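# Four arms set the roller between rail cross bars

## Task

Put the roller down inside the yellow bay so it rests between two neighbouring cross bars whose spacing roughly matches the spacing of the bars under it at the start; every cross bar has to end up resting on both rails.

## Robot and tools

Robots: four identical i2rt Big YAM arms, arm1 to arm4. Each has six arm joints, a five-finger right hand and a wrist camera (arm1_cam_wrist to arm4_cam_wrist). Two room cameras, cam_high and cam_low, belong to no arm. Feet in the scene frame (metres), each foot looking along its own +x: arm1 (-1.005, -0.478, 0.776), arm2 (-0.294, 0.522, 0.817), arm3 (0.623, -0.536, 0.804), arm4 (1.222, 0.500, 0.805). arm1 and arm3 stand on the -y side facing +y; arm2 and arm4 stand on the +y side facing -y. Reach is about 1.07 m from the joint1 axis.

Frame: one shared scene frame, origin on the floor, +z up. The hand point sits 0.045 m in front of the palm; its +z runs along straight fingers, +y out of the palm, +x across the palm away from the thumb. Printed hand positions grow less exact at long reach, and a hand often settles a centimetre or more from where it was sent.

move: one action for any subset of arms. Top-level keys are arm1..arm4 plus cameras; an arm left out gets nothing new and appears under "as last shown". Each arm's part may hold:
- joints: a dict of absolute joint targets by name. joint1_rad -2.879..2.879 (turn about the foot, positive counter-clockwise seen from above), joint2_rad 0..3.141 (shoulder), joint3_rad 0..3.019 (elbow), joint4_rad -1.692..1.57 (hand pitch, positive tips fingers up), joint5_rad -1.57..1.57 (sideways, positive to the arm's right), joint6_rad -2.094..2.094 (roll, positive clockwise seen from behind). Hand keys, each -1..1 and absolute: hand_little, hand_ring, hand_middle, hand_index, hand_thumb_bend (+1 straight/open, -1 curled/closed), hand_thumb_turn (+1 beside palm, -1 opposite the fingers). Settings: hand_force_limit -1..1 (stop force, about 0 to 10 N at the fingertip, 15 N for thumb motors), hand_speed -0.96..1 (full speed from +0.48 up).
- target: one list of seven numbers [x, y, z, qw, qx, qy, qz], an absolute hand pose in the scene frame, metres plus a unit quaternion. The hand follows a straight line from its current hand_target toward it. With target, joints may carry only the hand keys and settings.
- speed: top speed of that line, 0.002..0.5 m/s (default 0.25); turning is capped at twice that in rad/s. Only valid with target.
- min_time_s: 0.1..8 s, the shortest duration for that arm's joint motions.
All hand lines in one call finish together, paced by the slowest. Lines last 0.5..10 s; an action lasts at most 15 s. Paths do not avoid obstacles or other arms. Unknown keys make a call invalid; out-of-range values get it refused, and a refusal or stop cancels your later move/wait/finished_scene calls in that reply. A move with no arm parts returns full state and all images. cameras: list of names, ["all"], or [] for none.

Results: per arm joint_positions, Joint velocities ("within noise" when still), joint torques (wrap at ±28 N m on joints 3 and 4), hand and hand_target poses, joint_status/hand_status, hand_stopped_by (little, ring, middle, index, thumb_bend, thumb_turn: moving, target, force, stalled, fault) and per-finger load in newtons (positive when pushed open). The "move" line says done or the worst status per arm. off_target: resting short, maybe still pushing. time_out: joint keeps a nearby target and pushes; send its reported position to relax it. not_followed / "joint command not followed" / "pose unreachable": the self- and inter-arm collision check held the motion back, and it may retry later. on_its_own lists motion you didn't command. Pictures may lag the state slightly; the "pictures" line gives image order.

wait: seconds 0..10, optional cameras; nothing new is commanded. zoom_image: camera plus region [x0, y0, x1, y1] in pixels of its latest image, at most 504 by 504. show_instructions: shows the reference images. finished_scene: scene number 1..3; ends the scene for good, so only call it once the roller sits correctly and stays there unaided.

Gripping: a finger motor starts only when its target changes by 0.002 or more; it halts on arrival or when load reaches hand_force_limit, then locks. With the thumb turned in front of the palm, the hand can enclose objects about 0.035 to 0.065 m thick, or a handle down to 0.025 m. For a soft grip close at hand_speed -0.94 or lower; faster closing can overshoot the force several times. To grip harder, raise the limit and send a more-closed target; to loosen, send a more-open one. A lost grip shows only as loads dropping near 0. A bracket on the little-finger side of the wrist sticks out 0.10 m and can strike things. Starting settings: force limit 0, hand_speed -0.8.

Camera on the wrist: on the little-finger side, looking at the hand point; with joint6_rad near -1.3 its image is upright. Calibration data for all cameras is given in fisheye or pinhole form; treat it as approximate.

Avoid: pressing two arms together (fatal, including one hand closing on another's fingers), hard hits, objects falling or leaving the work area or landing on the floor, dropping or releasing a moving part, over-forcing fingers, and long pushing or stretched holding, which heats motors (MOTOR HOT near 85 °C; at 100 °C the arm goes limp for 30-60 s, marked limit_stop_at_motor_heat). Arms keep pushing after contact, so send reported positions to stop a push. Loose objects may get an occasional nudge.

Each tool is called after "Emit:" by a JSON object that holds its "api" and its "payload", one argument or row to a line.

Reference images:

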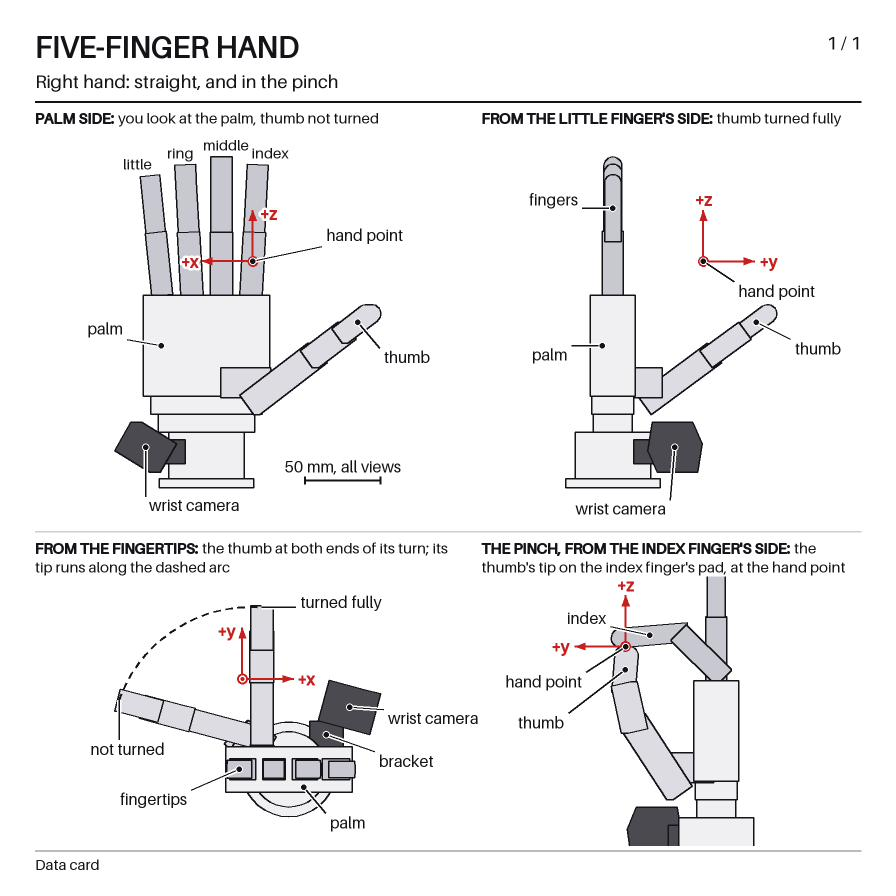

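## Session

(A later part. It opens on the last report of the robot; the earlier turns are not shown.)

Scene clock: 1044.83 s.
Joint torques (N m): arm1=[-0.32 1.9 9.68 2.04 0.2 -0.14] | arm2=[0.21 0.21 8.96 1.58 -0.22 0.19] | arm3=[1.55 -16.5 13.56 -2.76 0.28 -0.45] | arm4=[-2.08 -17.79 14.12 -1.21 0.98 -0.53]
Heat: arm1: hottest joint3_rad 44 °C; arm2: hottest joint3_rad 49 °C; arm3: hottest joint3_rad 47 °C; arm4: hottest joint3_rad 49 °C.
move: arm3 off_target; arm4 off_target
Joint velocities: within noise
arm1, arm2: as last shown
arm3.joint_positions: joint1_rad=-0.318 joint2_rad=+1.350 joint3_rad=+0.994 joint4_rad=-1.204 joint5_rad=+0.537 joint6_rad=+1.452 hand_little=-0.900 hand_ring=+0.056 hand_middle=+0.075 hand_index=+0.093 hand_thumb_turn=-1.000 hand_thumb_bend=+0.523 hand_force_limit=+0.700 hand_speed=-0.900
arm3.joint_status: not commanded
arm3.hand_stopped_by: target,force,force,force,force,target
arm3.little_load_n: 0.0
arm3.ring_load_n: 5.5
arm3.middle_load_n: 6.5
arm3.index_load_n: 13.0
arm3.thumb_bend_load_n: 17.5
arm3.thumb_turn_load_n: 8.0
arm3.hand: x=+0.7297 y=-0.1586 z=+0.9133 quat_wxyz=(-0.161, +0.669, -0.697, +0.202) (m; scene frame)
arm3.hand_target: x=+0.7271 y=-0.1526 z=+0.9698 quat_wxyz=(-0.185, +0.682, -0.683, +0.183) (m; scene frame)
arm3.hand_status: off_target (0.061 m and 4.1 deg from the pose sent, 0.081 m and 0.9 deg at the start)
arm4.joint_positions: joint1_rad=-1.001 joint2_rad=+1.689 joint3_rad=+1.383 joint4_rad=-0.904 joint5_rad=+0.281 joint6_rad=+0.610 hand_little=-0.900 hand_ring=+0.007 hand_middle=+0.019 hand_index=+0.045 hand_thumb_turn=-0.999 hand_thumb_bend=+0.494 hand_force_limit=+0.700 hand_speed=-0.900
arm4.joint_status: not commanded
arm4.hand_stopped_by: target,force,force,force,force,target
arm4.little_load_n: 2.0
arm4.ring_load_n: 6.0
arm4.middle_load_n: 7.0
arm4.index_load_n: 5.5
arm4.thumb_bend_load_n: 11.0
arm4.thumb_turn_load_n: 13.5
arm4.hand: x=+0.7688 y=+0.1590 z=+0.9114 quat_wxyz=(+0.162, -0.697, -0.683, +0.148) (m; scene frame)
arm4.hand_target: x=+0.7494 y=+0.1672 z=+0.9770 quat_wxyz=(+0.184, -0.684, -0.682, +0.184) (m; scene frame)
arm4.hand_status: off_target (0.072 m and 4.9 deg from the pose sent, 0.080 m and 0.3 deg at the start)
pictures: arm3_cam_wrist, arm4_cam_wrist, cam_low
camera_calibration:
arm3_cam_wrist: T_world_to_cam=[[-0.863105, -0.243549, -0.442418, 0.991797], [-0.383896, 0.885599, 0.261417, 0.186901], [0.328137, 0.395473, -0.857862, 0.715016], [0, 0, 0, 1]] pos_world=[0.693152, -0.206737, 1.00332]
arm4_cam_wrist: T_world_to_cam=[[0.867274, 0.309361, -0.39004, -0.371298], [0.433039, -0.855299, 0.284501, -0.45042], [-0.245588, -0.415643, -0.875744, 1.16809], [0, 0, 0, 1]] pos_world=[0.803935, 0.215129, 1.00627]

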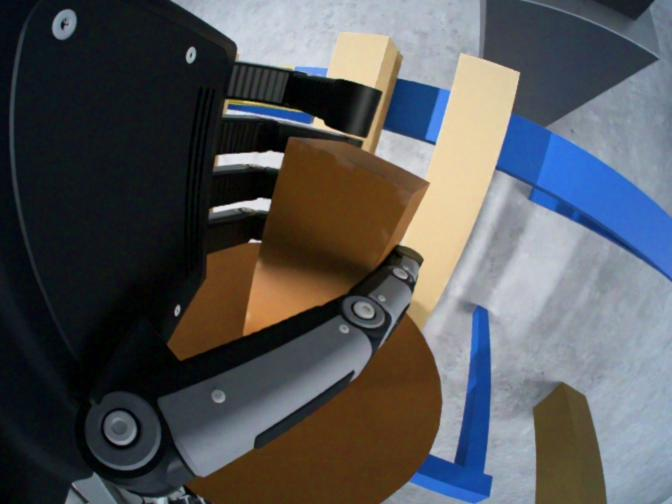

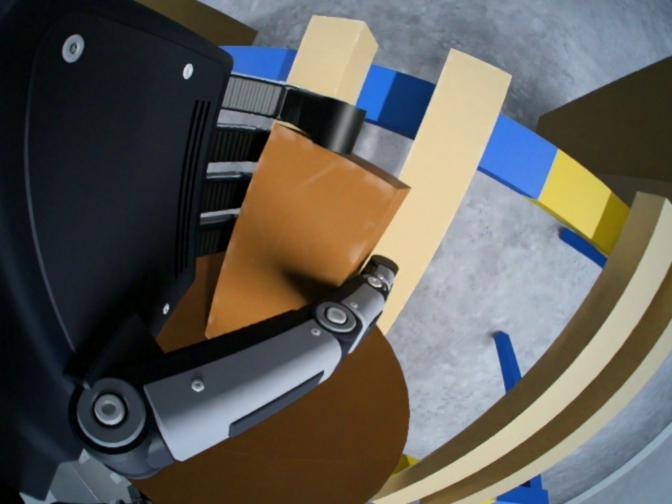

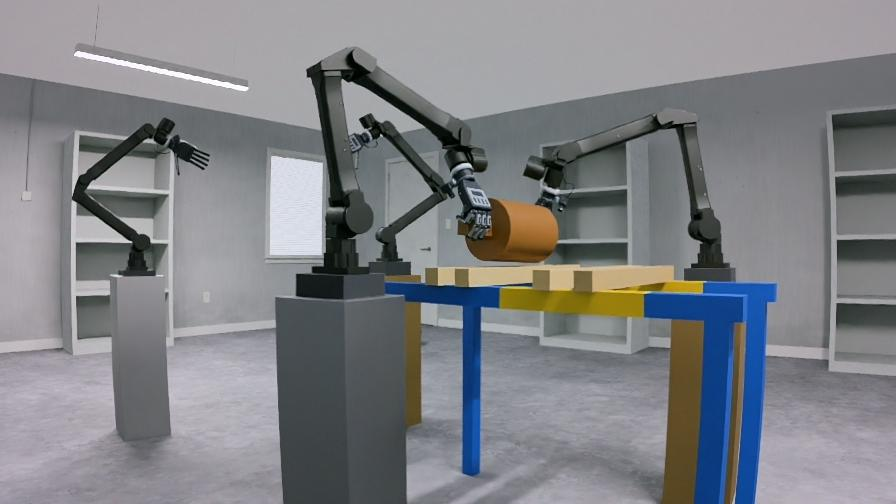

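Emit:
{"api": "move", "payload": {
  "arm3": {"target": [0.725, -0.151, 1.015, -0.183, 0.683, -0.683, 0.183], "speed": 0.06},
  "arm4": {"target": [0.735, 0.166, 1.025, -0.183, 0.683, 0.683, -0.183], "speed": 0.06}
}}

Emit:
{"api": "move", "payload": {
  "arm3": {"target": [0.825, -0.151, 1.015, -0.183, 0.683, -0.683, 0.183], "speed": 0.08},
  "arm4": {"target": [0.835, 0.166, 1.02, -0.183, 0.683, 0.683, -0.183], "speed": 0.08},
  "cameras": ["cam_low", "cam_high"]
}}

Scene clock: 1061.07 s.
Joint torques (N m): arm1=[-0.38 1.96 9.69 2.02 0.2 -0.15] | arm2=[0.21 0.21 8.96 1.59 -0.22 0.18] | arm3=[1.32 -16.03 15.01 -2.43 0.37 -0.4] | arm4=[-3.08 -17.61 15.82 -0.77 0.84 -0.57]
Heat: arm1: hottest joint3_rad 44 °C; arm2: hottest joint3_rad 49 °C; arm3: hottest joint3_rad 50 °C; arm4: hottest joint3_rad 54 °C.
move: arm3 off_target; arm4 off_target
Joint velocities: within noise
arm1, arm2: as last shown
arm3.joint_positions: joint1_rad=-0.309 joint2_rad=+1.327 joint3_rad=+1.068 joint4_rad=-1.329 joint5_rad=+0.536 joint6_rad=+1.453 hand_little=-0.900 hand_ring=+0.056 hand_middle=+0.075 hand_index=+0.093 hand_thumb_turn=-1.000 hand_thumb_bend=+0.523 hand_force_limit=+0.700 hand_speed=-0.900
arm3.joint_status: not commanded
arm3.hand_stopped_by: target,force,force,force,force,target
arm3.little_load_n: 0.0
arm3.ring_load_n: 8.5
arm3.middle_load_n: 6.5
arm3.index_load_n: 8.5
arm3.thumb_bend_load_n: 18.0
arm3.thumb_turn_load_n: 5.0
arm3.hand: x=+0.7258 y=-0.1630 z=+0.9476 quat_wxyz=(-0.151, +0.674, -0.692, +0.209) (m; scene frame)
arm3.hand_target: x=+0.7253 y=-0.1541 z=+1.0109 quat_wxyz=(-0.185, +0.682, -0.683, +0.183) (m; scene frame)
arm3.hand_status: off_target (0.068 m and 4.9 deg from the pose sent, 0.102 m and 4.1 deg at the start)
arm4.joint_positions: joint1_rad=-1.000 joint2_rad=+1.689 joint3_rad=+1.492 joint4_rad=-1.034 joint5_rad=+0.281 joint6_rad=+0.605 hand_little=-0.900 hand_ring=+0.007 hand_middle=+0.019 hand_index=+0.045 hand_thumb_turn=-0.999 hand_thumb_bend=+0.494 hand_force_limit=+0.700 hand_speed=-0.900
arm4.joint_status: not commanded
arm4.hand_stopped_by: target,force,force,force,force,target
arm4.little_load_n: 2.5
arm4.ring_load_n: 6.5
arm4.middle_load_n: 7.0
arm4.index_load_n: 4.5
arm4.thumb_bend_load_n: 11.0
arm4.thumb_turn_load_n: 13.5
arm4.hand: x=+0.7651 y=+0.1558 z=+0.9503 quat_wxyz=(+0.161, -0.695, -0.687, +0.138) (m; scene frame)
arm4.hand_target: x=+0.7397 y=+0.1681 z=+1.0231 quat_wxyz=(+0.185, -0.684, -0.681, +0.184) (m; scene frame)
arm4.hand_status: off_target (0.081 m and 6.0 deg from the pose sent, 0.119 m and 4.9 deg at the start)
pictures: none

Scene clock: 1063.03 s.
Joint torques (N m): arm1=[-0.32 1.9 9.68 2.02 0.2 -0.14] | arm2=[0.21 0.21 8.96 1.58 -0.22 0.18] | arm3=[-0.62 -14.8 15.36 -0.91 0.82 -0.43] | arm4=[-1.79 -18.26 10.52 -0.68 0.94 -0.27]
Heat: arm1: hottest joint3_rad 44 °C; arm2: hottest joint3_rad 49 °C; arm3: hottest joint3_rad 51 °C; arm4: hottest joint3_rad 54 °C.
move: arm3 off_target; arm4 off_target
Joint velocities: within noise
arm1, arm2: as last shown
arm3.joint_positions: joint1_rad=-0.538 joint2_rad=+1.347 joint3_rad=+1.110 joint4_rad=-1.219 joint5_rad=+0.488 joint6_rad=+1.168 hand_little=-0.900 hand_ring=+0.056 hand_middle=+0.075 hand_index=+0.093 hand_thumb_turn=-1.000 hand_thumb_bend=+0.523 hand_force_limit=+0.700 hand_speed=-0.900
arm3.joint_status: not commanded
arm3.hand_stopped_by: target,force,force,force,force,target
arm3.little_load_n: 0.0
arm3.ring_load_n: 9.0
arm3.middle_load_n: 6.5
arm3.index_load_n: 7.5
arm3.thumb_bend_load_n: 18.0
arm3.thumb_turn_load_n: 5.5
arm3.hand: x=+0.8056 y=-0.1655 z=+0.9539 quat_wxyz=(-0.141, +0.685, -0.687, +0.195) (m; scene frame)
arm3.hand_target: x=+0.8233 y=-0.1544 z=+1.0131 quat_wxyz=(-0.185, +0.682, -0.683, +0.185) (m; scene frame)
arm3.hand_status: off_target (0.066 m and 5.0 deg from the pose sent, 0.121 m and 4.9 deg at the start)
arm4.joint_positions: joint1_rad=-0.893 joint2_rad=+1.543 joint3_rad=+1.329 joint4_rad=-1.037 joint5_rad=+0.329 joint6_rad=+0.690 hand_little=-0.900 hand_ring=+0.008 hand_middle=+0.019 hand_index=+0.045 hand_thumb_turn=-0.999 hand_thumb_bend=+0.494 hand_force_limit=+0.700 hand_speed=-0.900
arm4.joint_status: not commanded
arm4.hand_stopped_by: target,force,force,force,force,target
arm4.little_load_n: 0.5
arm4.ring_load_n: 7.0
arm4.middle_load_n: 6.5
arm4.index_load_n: 4.0
arm4.thumb_bend_load_n: 12.0
arm4.thumb_turn_load_n: 14.0
arm4.hand: x=+0.8406 y=+0.1527 z=+0.9574 quat_wxyz=(+0.169, -0.688, -0.692, +0.141) (m; scene frame)
arm4.hand_target: x=+0.8362 y=+0.1660 z=+1.0165 quat_wxyz=(+0.184, -0.683, -0.683, +0.183) (m; scene frame)
arm4.hand_status: off_target (0.064 m and 5.1 deg from the pose sent, 0.099 m and 6.0 deg at the start)
pictures: cam_high, cam_low

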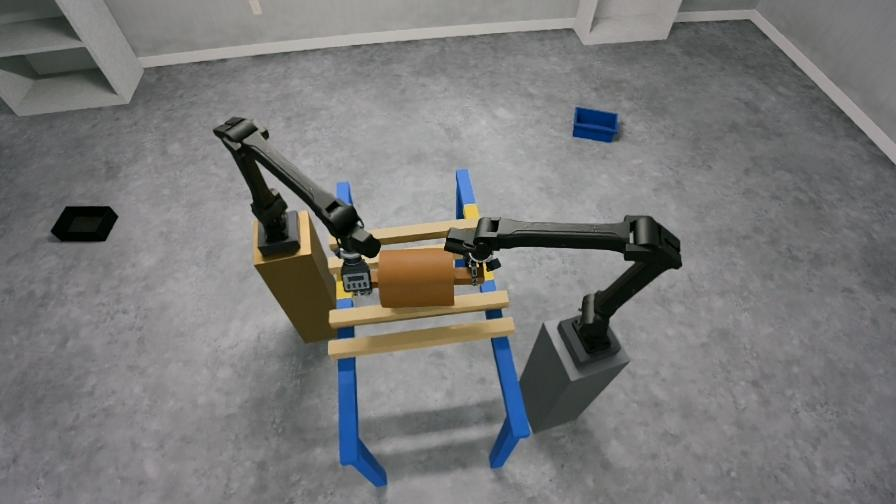

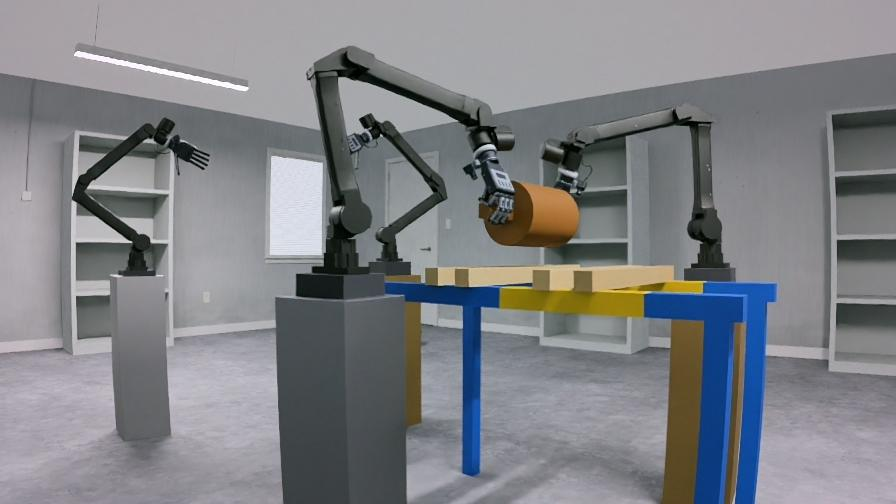

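Emit:
{"api": "move", "payload": {
  "arm3": {"target": [0.925, -0.151, 1.015, -0.183, 0.683, -0.683, 0.183], "speed": 0.1},
  "arm4": {"target": [0.935, 0.166, 1.015, -0.183, 0.683, 0.683, -0.183], "speed": 0.1}
}}

Emit:
{"api": "move", "payload": {
  "arm3": {"target": [1.015, -0.151, 1.02, -0.183, 0.683, -0.683, 0.183], "speed": 0.1},
  "arm4": {"target": [1.025, 0.166, 1.01, -0.183, 0.683, 0.683, -0.183], "speed": 0.1}
}}

Emit:
{"api": "move", "payload": {
  "arm3": {"target": [1.065, -0.151, 1.02, -0.183, 0.683, -0.683, 0.183], "speed": 0.06},
  "arm4": {"target": [1.075, 0.166, 1.01, -0.183, 0.683, 0.683, -0.183], "speed": 0.06},
  "cameras": ["cam_low", "cam_high", "arm3_cam_wrist", "arm4_cam_wrist"]
}}

Scene clock: 1075.67 s.
Joint torques (N m): arm1=[-0.32 1.96 9.68 2.02 0.19 -0.15] | arm2=[0.21 0.26 8.96 1.61 -0.22 0.18] | arm3=[-0.97 -17.32 15.24 -0.69 1.09 -0.47] | arm4=[-0.91 -15.21 10.67 -0.88 0.78 -0.24]
Heat: arm1: hottest joint3_rad 44 °C; arm2: hottest joint3_rad 49 °C; arm3: hottest joint3_rad 55 °C; arm4: hottest joint3_rad 55 °C.
move: arm3 off_target; arm4 off_target
Joint velocities: within noise
arm1, arm2: as last shown
arm1.thumb_turn_load_n: -0.5
arm2.little_load_n: -0.5
arm3.joint_positions: joint1_rad=-0.746 joint2_rad=+1.457 joint3_rad=+1.216 joint4_rad=-1.112 joint5_rad=+0.423 joint6_rad=+0.944 hand_little=-0.900 hand_ring=+0.056 hand_middle=+0.075 hand_index=+0.093 hand_thumb_turn=-1.000 hand_thumb_bend=+0.523 hand_force_limit=+0.700 hand_speed=-0.900
arm3.joint_status: not commanded
arm3.hand_stopped_by: target,force,force,force,force,target
arm3.little_load_n: 0.0
arm3.ring_load_n: 9.5
arm3.middle_load_n: 6.5
arm3.index_load_n: 6.5
arm3.thumb_bend_load_n: 17.0
arm3.thumb_turn_load_n: 5.5
arm3.hand: x=+0.8986 y=-0.1574 z=+0.9513 quat_wxyz=(-0.139, +0.687, -0.690, +0.180) (m; scene frame)
arm3.hand_target: x=+0.9222 y=-0.1541 z=+1.0132 quat_wxyz=(-0.184, +0.682, -0.684, +0.185) (m; scene frame)
arm3.hand_status: off_target (0.069 m and 5.2 deg from the pose sent, 0.135 m and 5.0 deg at the start)
arm4.joint_positions: joint1_rad=-0.730 joint2_rad=+1.371 joint3_rad=+1.154 joint4_rad=-1.091 joint5_rad=+0.398 joint6_rad=+0.860 hand_little=-0.900 hand_ring=+0.008 hand_middle=+0.019 hand_index=+0.045 hand_thumb_turn=-0.999 hand_thumb_bend=+0.494 hand_force_limit=+0.700 hand_speed=-0.900
arm4.joint_status: not commanded
arm4.hand_stopped_by: target,force,force,force,force,target
arm4.little_load_n: 0.0
arm4.ring_load_n: 5.5
arm4.middle_load_n: 7.0
arm4.index_load_n: 6.0
arm4.thumb_bend_load_n: 12.0
arm4.thumb_turn_load_n: 15.5
arm4.hand: x=+0.9368 y=+0.1586 z=+0.9606 quat_wxyz=(+0.180, -0.688, -0.688, +0.143) (m; scene frame)
arm4.hand_target: x=+0.9355 y=+0.1663 z=+1.0117 quat_wxyz=(+0.184, -0.683, -0.683, +0.183) (m; scene frame)
arm4.hand_status: off_target (0.055 m and 4.7 deg from the pose sent, 0.111 m and 5.1 deg at the start)
pictures: none

Scene clock: 1077.37 s.
Joint torques (N m): arm1=[-0.32 1.73 9.68 2.02 0.19 -0.14] | arm2=[0.15 0.26 8.96 1.58 -0.22 0.18] | arm3=[-1.08 -20.13 15.66 -0.57 1.3 -0.46] | arm4=[-0.03 -12.86 10.7 -1.05 0.75 -0.22]
Heat: arm1: hottest joint3_rad 44 °C; arm2: hottest joint3_rad 49 °C; arm3: hottest joint3_rad 56 °C; arm4: hottest joint3_rad 55 °C.
move: arm3 off_target; arm4 off_target
Joint velocities: within noise
arm1.joint_positions: joint1_rad=-0.078 joint2_rad=+0.628 joint3_rad=+1.375 joint4_rad=-1.214 joint5_rad=+0.151 joint6_rad=-1.217 hand_little=+1.000 hand_ring=+1.000 hand_middle=+1.000 hand_index=+1.000 hand_thumb_turn=+1.000 hand_thumb_bend=+1.000 hand_force_limit=+0.000 hand_speed=-0.800
arm1.joint_status: not commanded
arm1.hand_stopped_by: target,target,target,target,target,target
arm1.little_load_n: 0.0
arm1.ring_load_n: 0.0
arm1.middle_load_n: 0.0
arm1.index_load_n: 0.0
arm1.thumb_bend_load_n: 0.0
arm1.thumb_turn_load_n: 0.0
arm1.hand: x=-0.8871 y=-0.2563 z=+1.2843 quat_wxyz=(-0.349, +0.761, +0.374, +0.398) (m; scene frame)
arm1.hand_target: x=-0.8877 y=-0.2581 z=+1.2937 quat_wxyz=(-0.356, +0.756, +0.371, +0.404) (m; scene frame)
arm1.hand_status: not commanded
arm2.joint_positions: joint1_rad=-0.309 joint2_rad=+0.613 joint3_rad=+1.400 joint4_rad=-1.280 joint5_rad=-0.255 joint6_rad=-1.443 hand_little=+1.000 hand_ring=+1.000 hand_middle=+1.000 hand_index=+1.000 hand_thumb_turn=+1.000 hand_thumb_bend=+1.000 hand_force_limit=+0.000 hand_speed=-0.800
arm2.joint_status: not commanded
arm2.hand_stopped_by: target,target,target,target,target,target
arm2.little_load_n: 0.0
arm2.ring_load_n: 0.0
arm2.middle_load_n: 0.0
arm2.index_load_n: 0.0
arm2.thumb_bend_load_n: 0.0
arm2.thumb_turn_load_n: 0.0
arm2.hand: x=-0.4104 y=+0.3052 z=+1.3269 quat_wxyz=(+0.352, +0.457, -0.721, +0.384) (m; scene frame)
arm2.hand_target: x=-0.4098 y=+0.3065 z=+1.3371 quat_wxyz=(+0.360, +0.455, -0.716, +0.389) (m; scene frame)
arm2.hand_status: not commanded
arm3.joint_positions: joint1_rad=-0.892 joint2_rad=+1.596 joint3_rad=+1.369 joint4_rad=-1.076 joint5_rad=+0.366 joint6_rad=+0.792 hand_little=-0.900 hand_ring=+0.056 hand_middle=+0.075 hand_index=+0.093 hand_thumb_turn=-1.000 hand_thumb_bend=+0.523 hand_force_limit=+0.700 hand_speed=-0.900
arm3.joint_status: not commanded
arm3.hand_stopped_by: target,force,force,force,force,target
arm3.little_load_n: 0.0
arm3.ring_load_n: 10.0
arm3.middle_load_n: 6.5
arm3.index_load_n: 6.0
arm3.thumb_bend_load_n: 16.0
arm3.thumb_turn_load_n: 4.5
arm3.hand: x=+0.9823 y=-0.1516 z=+0.9485 quat_wxyz=(-0.133, +0.690, -0.691, +0.170) (m; scene frame)
arm3.hand_target: x=+1.0108 y=-0.1543 z=+1.0184 quat_wxyz=(-0.184, +0.681, -0.684, +0.185) (m; scene frame)
arm3.hand_status: off_target (0.079 m and 6.0 deg from the pose sent, 0.135 m and 5.2 deg at the start)
arm4.joint_positions: joint1_rad=-0.531 joint2_rad=+1.256 joint3_rad=+1.052 joint4_rad=-1.195 joint5_rad=+0.463 joint6_rad=+1.079 hand_little=-0.900 hand_ring=+0.008 hand_middle=+0.019 hand_index=+0.045 hand_thumb_turn=-0.999 hand_thumb_bend=+0.494 hand_force_limit=+0.700 hand_speed=-0.900
arm4.joint_status: not commanded
arm4.hand_stopped_by: target,force,force,force,force,target
arm4.little_load_n: 0.0
arm4.ring_load_n: 4.0
arm4.middle_load_n: 7.5
arm4.index_load_n: 7.5
arm4.thumb_bend_load_n: 12.0
arm4.thumb_turn_load_n: 14.5
arm4.hand: x=+1.0234 y=+0.1624 z=+0.9618 quat_wxyz=(+0.190, -0.689, -0.684, +0.144) (m; scene frame)
arm4.hand_target: x=+1.0249 y=+0.1665 z=+1.0069 quat_wxyz=(+0.183, -0.683, -0.683, +0.183) (m; scene frame)
arm4.hand_status: off_target (0.048 m and 4.5 deg from the pose sent, 0.101 m and 4.7 deg at the start)
pictures: none

Scene clock: 1079.00 s.
Joint torques (N m): arm1=[-0.15 1.9 9.69 2.03 0.2 -0.15] | arm2=[0.26 0.21 8.95 1.59 -0.22 0.19] | arm3=[-1.44 -21.95 15.9 -0.42 1.36 -0.43] | arm4=[0.44 -12.1 10.81 -1.14 0.75 -0.22]
Heat: arm1: hottest joint3_rad 44 °C; arm2: hottest joint3_rad 49 °C; arm3: hottest joint3_rad 56 °C; arm4: hottest joint3_rad 55 °C.
move: arm3 off_target; arm4 off_target
Joint velocities: within noise
arm1, arm2: as last shown
arm1.little_load_n: -0.5
arm3.joint_positions: joint1_rad=-0.957 joint2_rad=+1.685 joint3_rad=+1.472 joint4_rad=-1.071 joint5_rad=+0.337 joint6_rad=+0.721 hand_little=-0.900 hand_ring=+0.056 hand_middle=+0.075 hand_index=+0.092 hand_thumb_turn=-1.000 hand_thumb_bend=+0.523 hand_force_limit=+0.700 hand_speed=-0.900
arm3.joint_status: not commanded
arm3.hand_stopped_by: target,force,force,force,force,target
arm3.little_load_n: 0.0
arm3.ring_load_n: 11.0
arm3.middle_load_n: 6.0
arm3.index_load_n: 4.5
arm3.thumb_bend_load_n: 14.5
arm3.thumb_turn_load_n: 3.5
arm3.hand: x=+1.0287 y=-0.1483 z=+0.9446 quat_wxyz=(-0.131, +0.693, -0.690, +0.165) (m; scene frame)
arm3.hand_target: x=+1.0601 y=-0.1545 z=+1.0187 quat_wxyz=(-0.184, +0.681, -0.684, +0.185) (m; scene frame)
arm3.hand_status: off_target (0.084 m and 6.5 deg from the pose sent, 0.109 m and 6.0 deg at the start)
arm4.joint_positions: joint1_rad=-0.397 joint2_rad=+1.217 joint3_rad=+1.023 joint4_rad=-1.280 joint5_rad=+0.494 joint6_rad=+1.235 hand_little=-0.900 hand_ring=+0.007 hand_middle=+0.019 hand_index=+0.045 hand_thumb_turn=-0.999 hand_thumb_bend=+0.494 hand_force_limit=+0.700 hand_speed=-0.900
arm4.joint_status: not commanded
arm4.hand_stopped_by: target,force,force,force,force,target
arm4.little_load_n: 0.0
arm4.ring_load_n: 3.0
arm4.middle_load_n: 7.5
arm4.index_load_n: 9.0
arm4.thumb_bend_load_n: 11.5
arm4.thumb_turn_load_n: 14.0
arm4.hand: x=+1.0717 y=+0.1644 z=+0.9631 quat_wxyz=(+0.196, -0.690, -0.681, +0.145) (m; scene frame)
arm4.hand_target: x=+1.0747 y=+0.1667 z=+1.0069 quat_wxyz=(+0.183, -0.683, -0.683, +0.183) (m; scene frame)
arm4.hand_status: off_target (0.047 m and 4.7 deg from the pose sent, 0.071 m and 4.6 deg at the start)
pictures: arm3_cam_wrist, arm4_cam_wrist, cam_high, cam_low
camera_calibration:
arm3_cam_wrist: T_world_to_cam=[[-0.891048, -0.282018, -0.355666, 1.20724], [-0.394781, 0.868203, 0.300619, 0.255924], [0.22401, 0.408277, -0.884946, 0.774339], [0, 0, 0, 1]] pos_world=[1.00328, -0.197876, 1.03769]
arm4_cam_wrist: T_world_to_cam=[[0.850715, 0.327318, -0.411276, -0.580182], [0.440348, -0.871056, 0.217612, -0.532459], [-0.287016, -0.36623, -0.885154, 1.33539], [0, 0, 0, 1]] pos_world=[1.11132, 0.215164, 1.05928]

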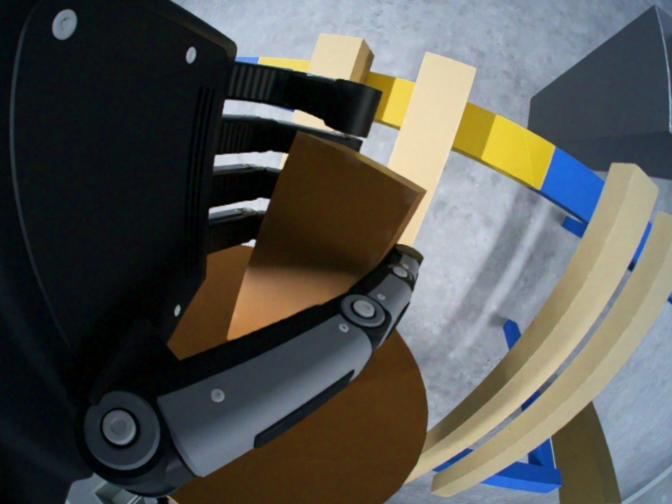

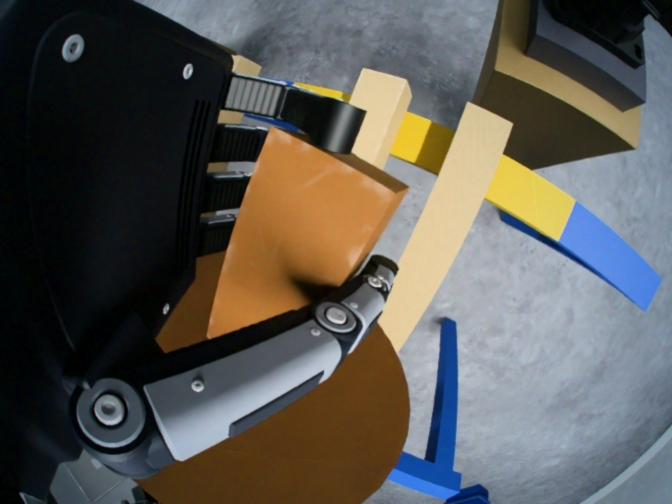

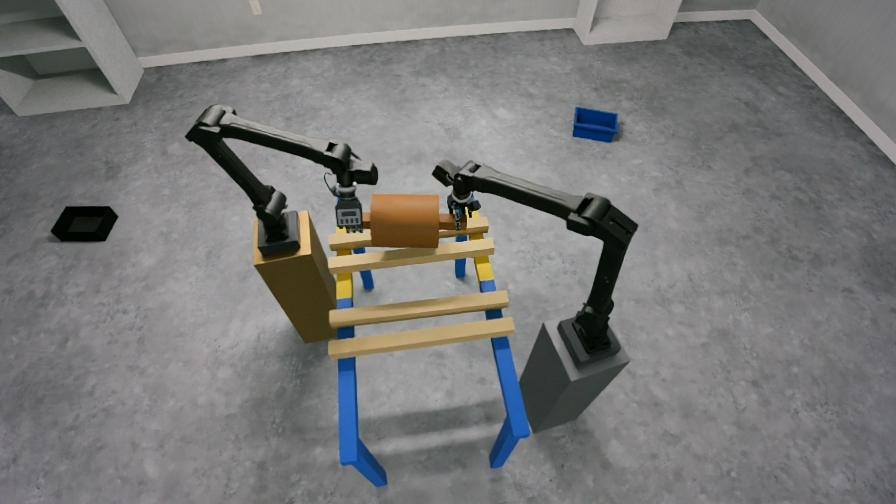

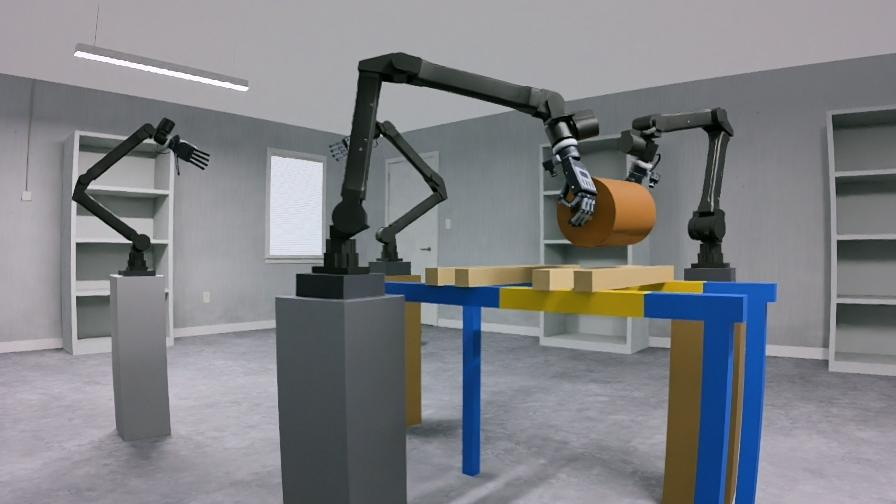

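Emit:
{"api": "move", "payload": {
  "arm3": {"target": [1.087, -0.154, 0.988, -0.183, 0.683, -0.683, 0.183], "speed": 0.06},
  "arm4": {"target": [1.072, 0.166, 0.968, -0.183, 0.683, 0.683, -0.183], "speed": 0.06},
  "cameras": ["cam_low", "cam_high"]
}}

Scene clock: 1088.50 s.
Joint torques (N m): arm1=[-0.26 1.96 9.7 2.06 0.2 -0.16] | arm2=[0.21 0.21 8.96 1.58 -0.22 0.19] | arm3=[-2.2 -23.77 14.08 0.25 1.55 -0.29] | arm4=[-0.32 -10.23 10.02 -0.4 0.81 -0.27]
Heat: arm1: hottest joint3_rad 44 °C; arm2: hottest joint3_rad 49 °C; arm3: hottest joint3_rad 60 °C; arm4: hottest joint3_rad 53 °C.
move: arm3 off_target; arm4 off_target
Joint velocities: within noise
arm1, arm2: as last shown
arm1.little_load_n: 0.0
arm3.joint_positions: joint1_rad=-0.975 joint2_rad=+1.741 joint3_rad=+1.472 joint4_rad=-1.008 joint5_rad=+0.320 joint6_rad=+0.674 hand_little=-0.900 hand_ring=+0.056 hand_middle=+0.075 hand_index=+0.092 hand_thumb_turn=-1.000 hand_thumb_bend=+0.523 hand_force_limit=+0.700 hand_speed=-0.900
arm3.joint_status: not commanded
arm3.hand_stopped_by: target,force,force,force,force,target
arm3.little_load_n: 0.0
arm3.ring_load_n: 11.5
arm3.middle_load_n: 6.0
arm3.index_load_n: 3.5
arm3.thumb_bend_load_n: 17.0
arm3.thumb_turn_load_n: 3.0
arm3.hand: x=+1.0442 y=-0.1440 z=+0.9170 quat_wxyz=(-0.130, +0.703, -0.680, +0.161) (m; scene frame)
arm3.hand_target: x=+1.0822 y=-0.1568 z=+0.9869 quat_wxyz=(-0.183, +0.682, -0.684, +0.185) (m; scene frame)
arm3.hand_status: off_target (0.084 m and 7.0 deg from the pose sent, 0.073 m and 6.5 deg at the start)
arm4.joint_positions: joint1_rad=-0.395 joint2_rad=+1.212 joint3_rad=+0.937 joint4_rad=-1.184 joint5_rad=+0.491 joint6_rad=+1.230 hand_little=-0.900 hand_ring=+0.007 hand_middle=+0.019 hand_index=+0.045 hand_thumb_turn=-0.999 hand_thumb_bend=+0.494 hand_force_limit=+0.700 hand_speed=-0.900
arm4.joint_status: not commanded
arm4.hand_stopped_by: target,force,force,force,force,target
arm4.little_load_n: 0.0
arm4.ring_load_n: 5.5
arm4.middle_load_n: 7.0
arm4.index_load_n: 6.0
arm4.thumb_bend_load_n: 13.0
arm4.thumb_turn_load_n: 9.0
arm4.hand: x=+1.0749 y=+0.1691 z=+0.9333 quat_wxyz=(+0.192, -0.689, -0.682, +0.150) (m; scene frame)
arm4.hand_target: x=+1.0722 y=+0.1666 z=+0.9665 quat_wxyz=(+0.183, -0.683, -0.683, +0.183) (m; scene frame)
arm4.hand_status: off_target (0.035 m and 4.0 deg from the pose sent, 0.005 m and 4.8 deg at the start)
pictures: cam_high, cam_low

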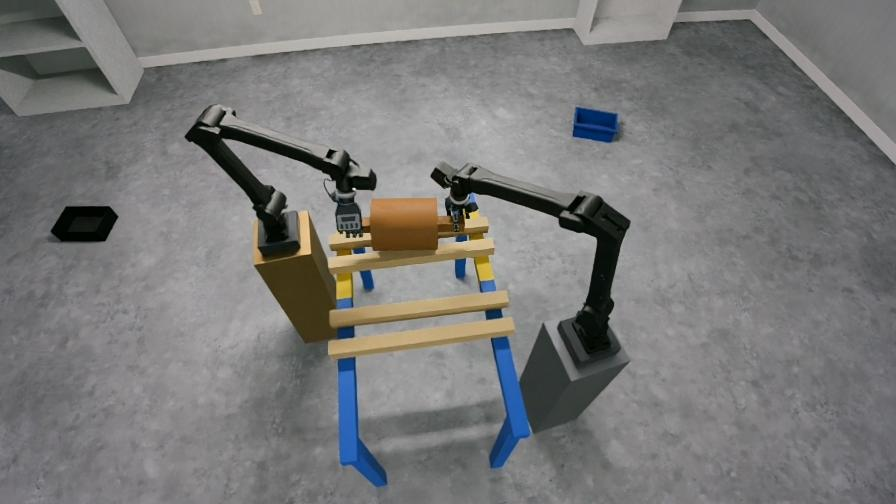

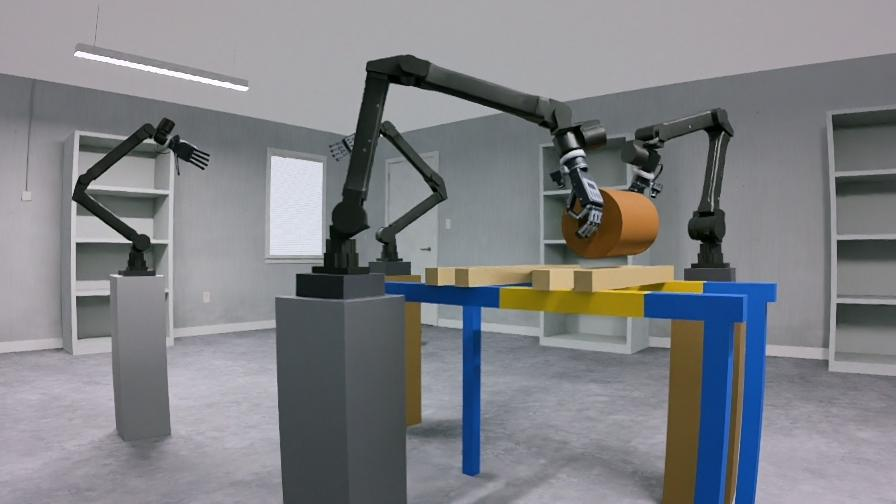

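Emit:
{"api": "zoom_image", "payload": {
  "camera": "cam_high",
  "region": [310, 190, 520, 300]
}}

Emit:
{"api": "move", "payload": {
  "arm3": {"target": [1.092, -0.156, 0.972, -0.183, 0.683, -0.683, 0.183], "speed": 0.05},
  "arm4": {"target": [1.067, 0.166, 0.945, -0.183, 0.683, 0.683, -0.183], "speed": 0.05},
  "cameras": ["cam_low", "cam_high"]
}}

Scaled by 2.400 from the camera's 896x504 image, which has a finer 1280x720 frame.

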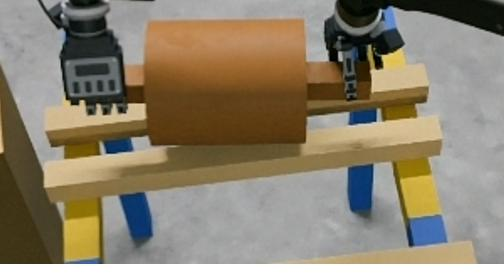

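Scene clock: 1097.40 s.
Joint torques (N m): arm1=[-0.21 1.9 9.68 2 0.19 -0.14] | arm2=[0.15 0.26 8.96 1.61 -0.22 0.18] | arm3=[-2.2 -24.53 12.44 0.57 1.47 -0.15] | arm4=[-1.44 -8.82 9.87 -0.23 0.85 -0.21]
Heat: arm1: hottest joint3_rad 44 °C; arm2: hottest joint3_rad 49 °C; arm3: hottest joint3_rad 61 °C; arm4: hottest joint3_rad 53 °C.
move: arm3 off_target; arm4 off_target
Joint velocities: within noise
arm1, arm2: as last shown
arm1.index_load_n: -0.5
arm3.joint_positions: joint1_rad=-0.985 joint2_rad=+1.763 joint3_rad=+1.472 joint4_rad=-0.976 joint5_rad=+0.317 joint6_rad=+0.650 hand_little=-0.900 hand_ring=+0.056 hand_middle=+0.075 hand_index=+0.092 hand_thumb_turn=-1.000 hand_thumb_bend=+0.523 hand_force_limit=+0.700 hand_speed=-0.900
arm3.joint_status: not commanded
arm3.hand_stopped_by: target,force,force,force,force,target
arm3.little_load_n: 0.0
arm3.ring_load_n: 11.5
arm3.middle_load_n: 6.0
arm3.index_load_n: 4.0
arm3.thumb_bend_load_n: 16.5
arm3.thumb_turn_load_n: 3.5
arm3.hand: x=+1.0529 y=-0.1436 z=+0.9058 quat_wxyz=(-0.132, +0.708, -0.675, +0.162) (m; scene frame)
arm3.hand_target: x=+1.0881 y=-0.1581 z=+0.9709 quat_wxyz=(-0.182, +0.682, -0.683, +0.185) (m; scene frame)
arm3.hand_status: off_target (0.078 m and 7.0 deg from the pose sent, 0.074 m and 7.0 deg at the start)
arm4.joint_positions: joint1_rad=-0.395 joint2_rad=+1.212 joint3_rad=+0.891 joint4_rad=-1.116 joint5_rad=+0.488 joint6_rad=+1.209 hand_little=-0.900 hand_ring=+0.007 hand_middle=+0.019 hand_index=+0.045 hand_thumb_turn=-0.999 hand_thumb_bend=+0.494 hand_force_limit=+0.700 hand_speed=-0.900
arm4.joint_status: not commanded
arm4.hand_stopped_by: target,force,force,force,force,target
arm4.little_load_n: 0.0
arm4.ring_load_n: 6.0
arm4.middle_load_n: 7.0
arm4.index_load_n: 5.5
arm4.thumb_bend_load_n: 13.0
arm4.thumb_turn_load_n: 7.5
arm4.hand: x=+1.0760 y=+0.1694 z=+0.9171 quat_wxyz=(+0.188, -0.684, -0.688, +0.157) (m; scene frame)
arm4.hand_target: x=+1.0673 y=+0.1664 z=+0.9442 quat_wxyz=(+0.184, -0.683, -0.683, +0.183) (m; scene frame)
arm4.hand_status: off_target (0.030 m and 3.1 deg from the pose sent, 0.014 m and 4.0 deg at the start)
pictures: cam_high, cam_low

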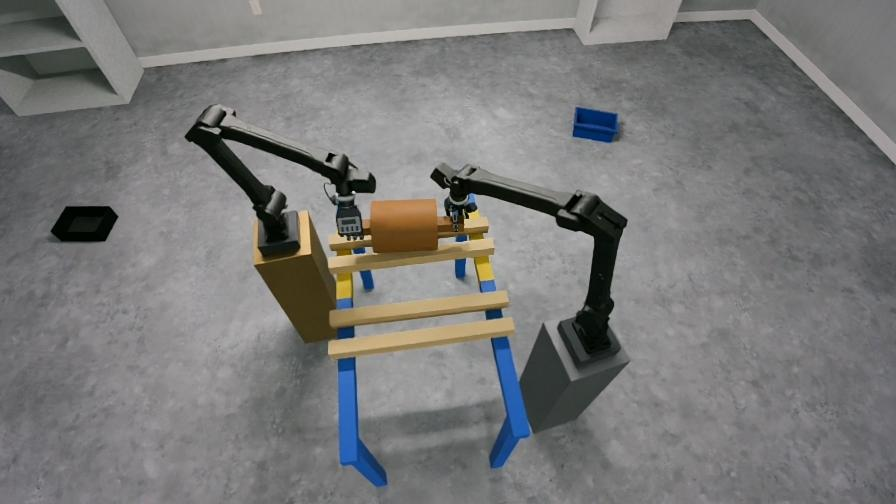

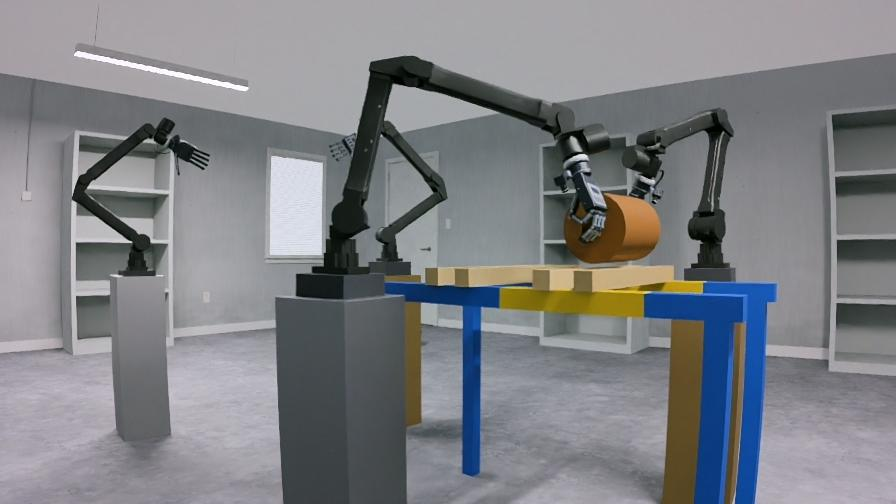

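Emit:
{"api": "move", "payload": {
  "arm3": {"target": [1.092, -0.156, 0.952, -0.183, 0.683, -0.683, 0.183], "speed": 0.04},
  "arm4": {"target": [1.058, 0.166, 0.92, -0.183, 0.683, 0.683, -0.183], "speed": 0.04},
  "cameras": ["cam_low", "cam_high"]
}}

Emit:
{"api": "zoom_image", "payload": {
  "camera": "cam_low",
  "region": [520, 180, 700, 300]
}}

Scene clock: 1105.50 s.
Joint torques (N m): arm1=[-0.26 2.02 9.66 2.03 0.2 -0.14] | arm2=[0.21 0.21 8.96 1.58 -0.22 0.19] | arm3=[-1.73 -25.41 10.06 1.09 1.3 0] | arm4=[-2.37 -7.82 9.58 0.06 0.87 -0.12]
Heat: arm1: hottest joint3_rad 45 °C; arm2: hottest joint3_rad 49 °C; arm3: hottest joint3_rad 61 °C; arm4: hottest joint3_rad 54 °C.
move: arm3 off_target; arm4 off_target
Joint velocities: within noise
arm1, arm2: as last shown
arm1.index_load_n: 0.0
arm2.middle_load_n: 0.5
arm3.joint_positions: joint1_rad=-0.994 joint2_rad=+1.785 joint3_rad=+1.469 joint4_rad=-0.940 joint5_rad=+0.318 joint6_rad=+0.633 hand_little=-0.900 hand_ring=+0.056 hand_middle=+0.075 hand_index=+0.092 hand_thumb_turn=-1.000 hand_thumb_bend=+0.523 hand_force_limit=+0.700 hand_speed=-0.900
arm3.joint_status: not commanded
arm3.hand_stopped_by: target,force,force,force,force,target
arm3.little_load_n: 0.0
arm3.ring_load_n: 12.0
arm3.middle_load_n: 6.0
arm3.index_load_n: 3.5
arm3.thumb_bend_load_n: 16.5
arm3.thumb_turn_load_n: 3.0
arm3.hand: x=+1.0620 y=-0.1428 z=+0.8942 quat_wxyz=(-0.136, +0.709, -0.672, +0.165) (m; scene frame)
arm3.hand_target: x=+1.0896 y=-0.1570 z=+0.9507 quat_wxyz=(-0.183, +0.683, -0.683, +0.184) (m; scene frame)
arm3.hand_status: off_target (0.066 m and 6.7 deg from the pose sent, 0.062 m and 7.0 deg at the start)
arm4.joint_positions: joint1_rad=-0.400 joint2_rad=+1.225 joint3_rad=+0.846 joint4_rad=-1.034 joint5_rad=+0.482 joint6_rad=+1.174 hand_little=-0.900 hand_ring=+0.008 hand_middle=+0.019 hand_index=+0.045 hand_thumb_turn=-1.000 hand_thumb_bend=+0.494 hand_force_limit=+0.700 hand_speed=-0.900
arm4.joint_status: not commanded
arm4.hand_stopped_by: target,force,force,force,force,target
arm4.little_load_n: 0.0
arm4.ring_load_n: 7.5
arm4.middle_load_n: 7.0
arm4.index_load_n: 3.5
arm4.thumb_bend_load_n: 13.5
arm4.thumb_turn_load_n: 3.5
arm4.hand: x=+1.0751 y=+0.1684 z=+0.8975 quat_wxyz=(+0.183, -0.676, -0.695, +0.162) (m; scene frame)
arm4.hand_target: x=+1.0586 y=+0.1664 z=+0.9195 quat_wxyz=(+0.184, -0.683, -0.683, +0.183) (m; scene frame)
arm4.hand_status: off_target (0.028 m and 2.9 deg from the pose sent, 0.019 m and 3.1 deg at the start)
pictures: cam_high, cam_low

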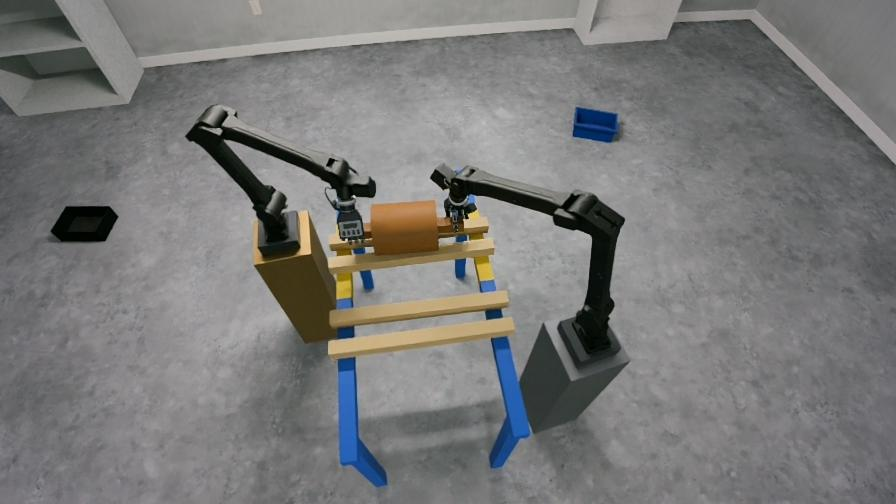

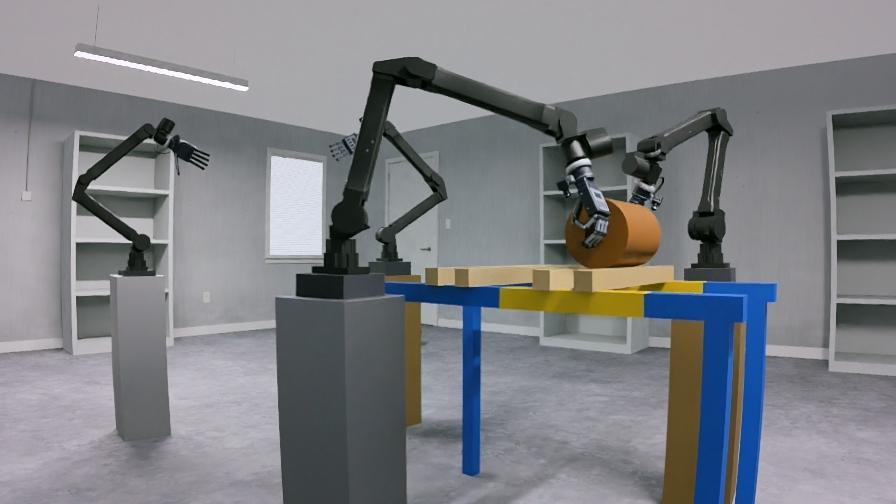

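Scaled by 2.800 from the camera's 896x504 image, which has a finer 1280x720 frame.

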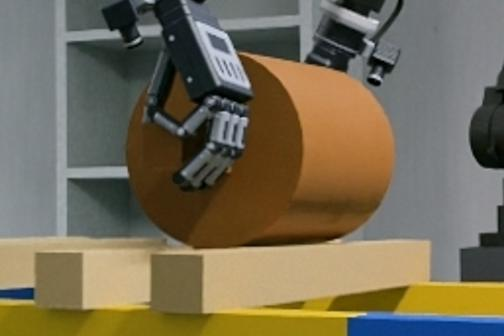

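Emit:
{"api": "zoom_image", "payload": {
  "camera": "cam_high",
  "region": [360, 190, 460, 270]
}}

Scaled by 5.040 from the camera's 896x504 image, which has a finer 1280x720 frame.

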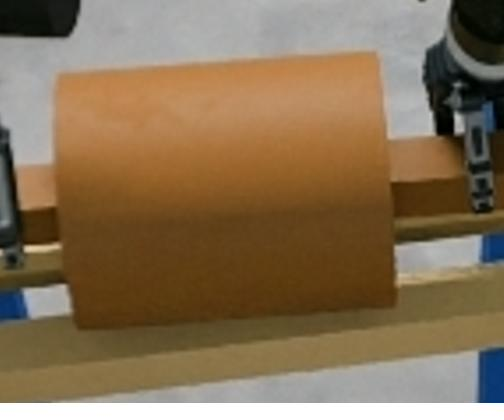

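Emit:
{"api": "zoom_image", "payload": {
  "camera": "cam_high",
  "region": [430, 210, 500, 266]
}}

Emit:
{"api": "zoom_image", "payload": {
  "camera": "cam_high",
  "region": [320, 220, 390, 276]
}}

Scaled by 7.200 from the camera's 896x504 image, which has a finer 1280x720 frame.

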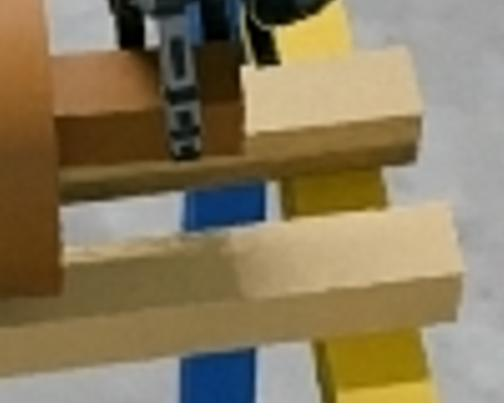

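Scaled by 7.200 from the camera's 896x504 image, which has a finer 1280x720 frame.

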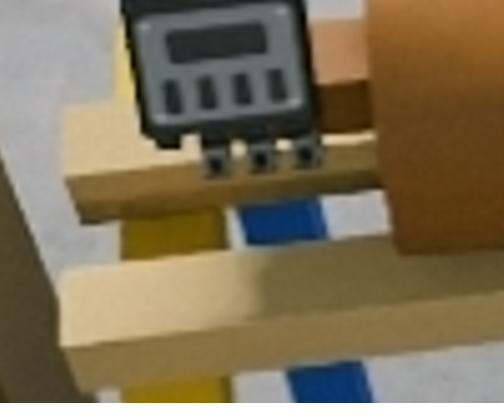

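Emit:
{"api": "zoom_image", "payload": {
  "camera": "cam_high",
  "region": [320, 285, 420, 365]
}}

Emit:
{"api": "zoom_image", "payload": {
  "camera": "cam_high",
  "region": [420, 285, 520, 365]
}}

Scaled by 5.040 from the camera's 896x504 image, which has a finer 1280x720 frame.

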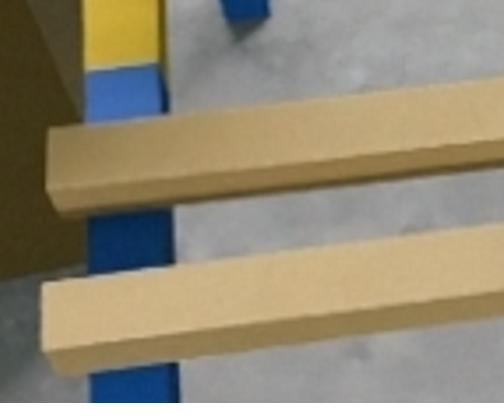

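Scaled by 5.040 from the camera's 896x504 image, which has a finer 1280x720 frame.

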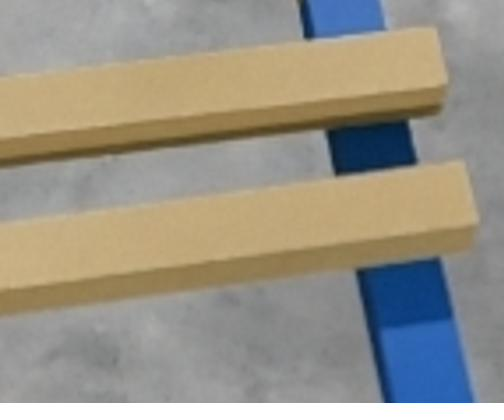

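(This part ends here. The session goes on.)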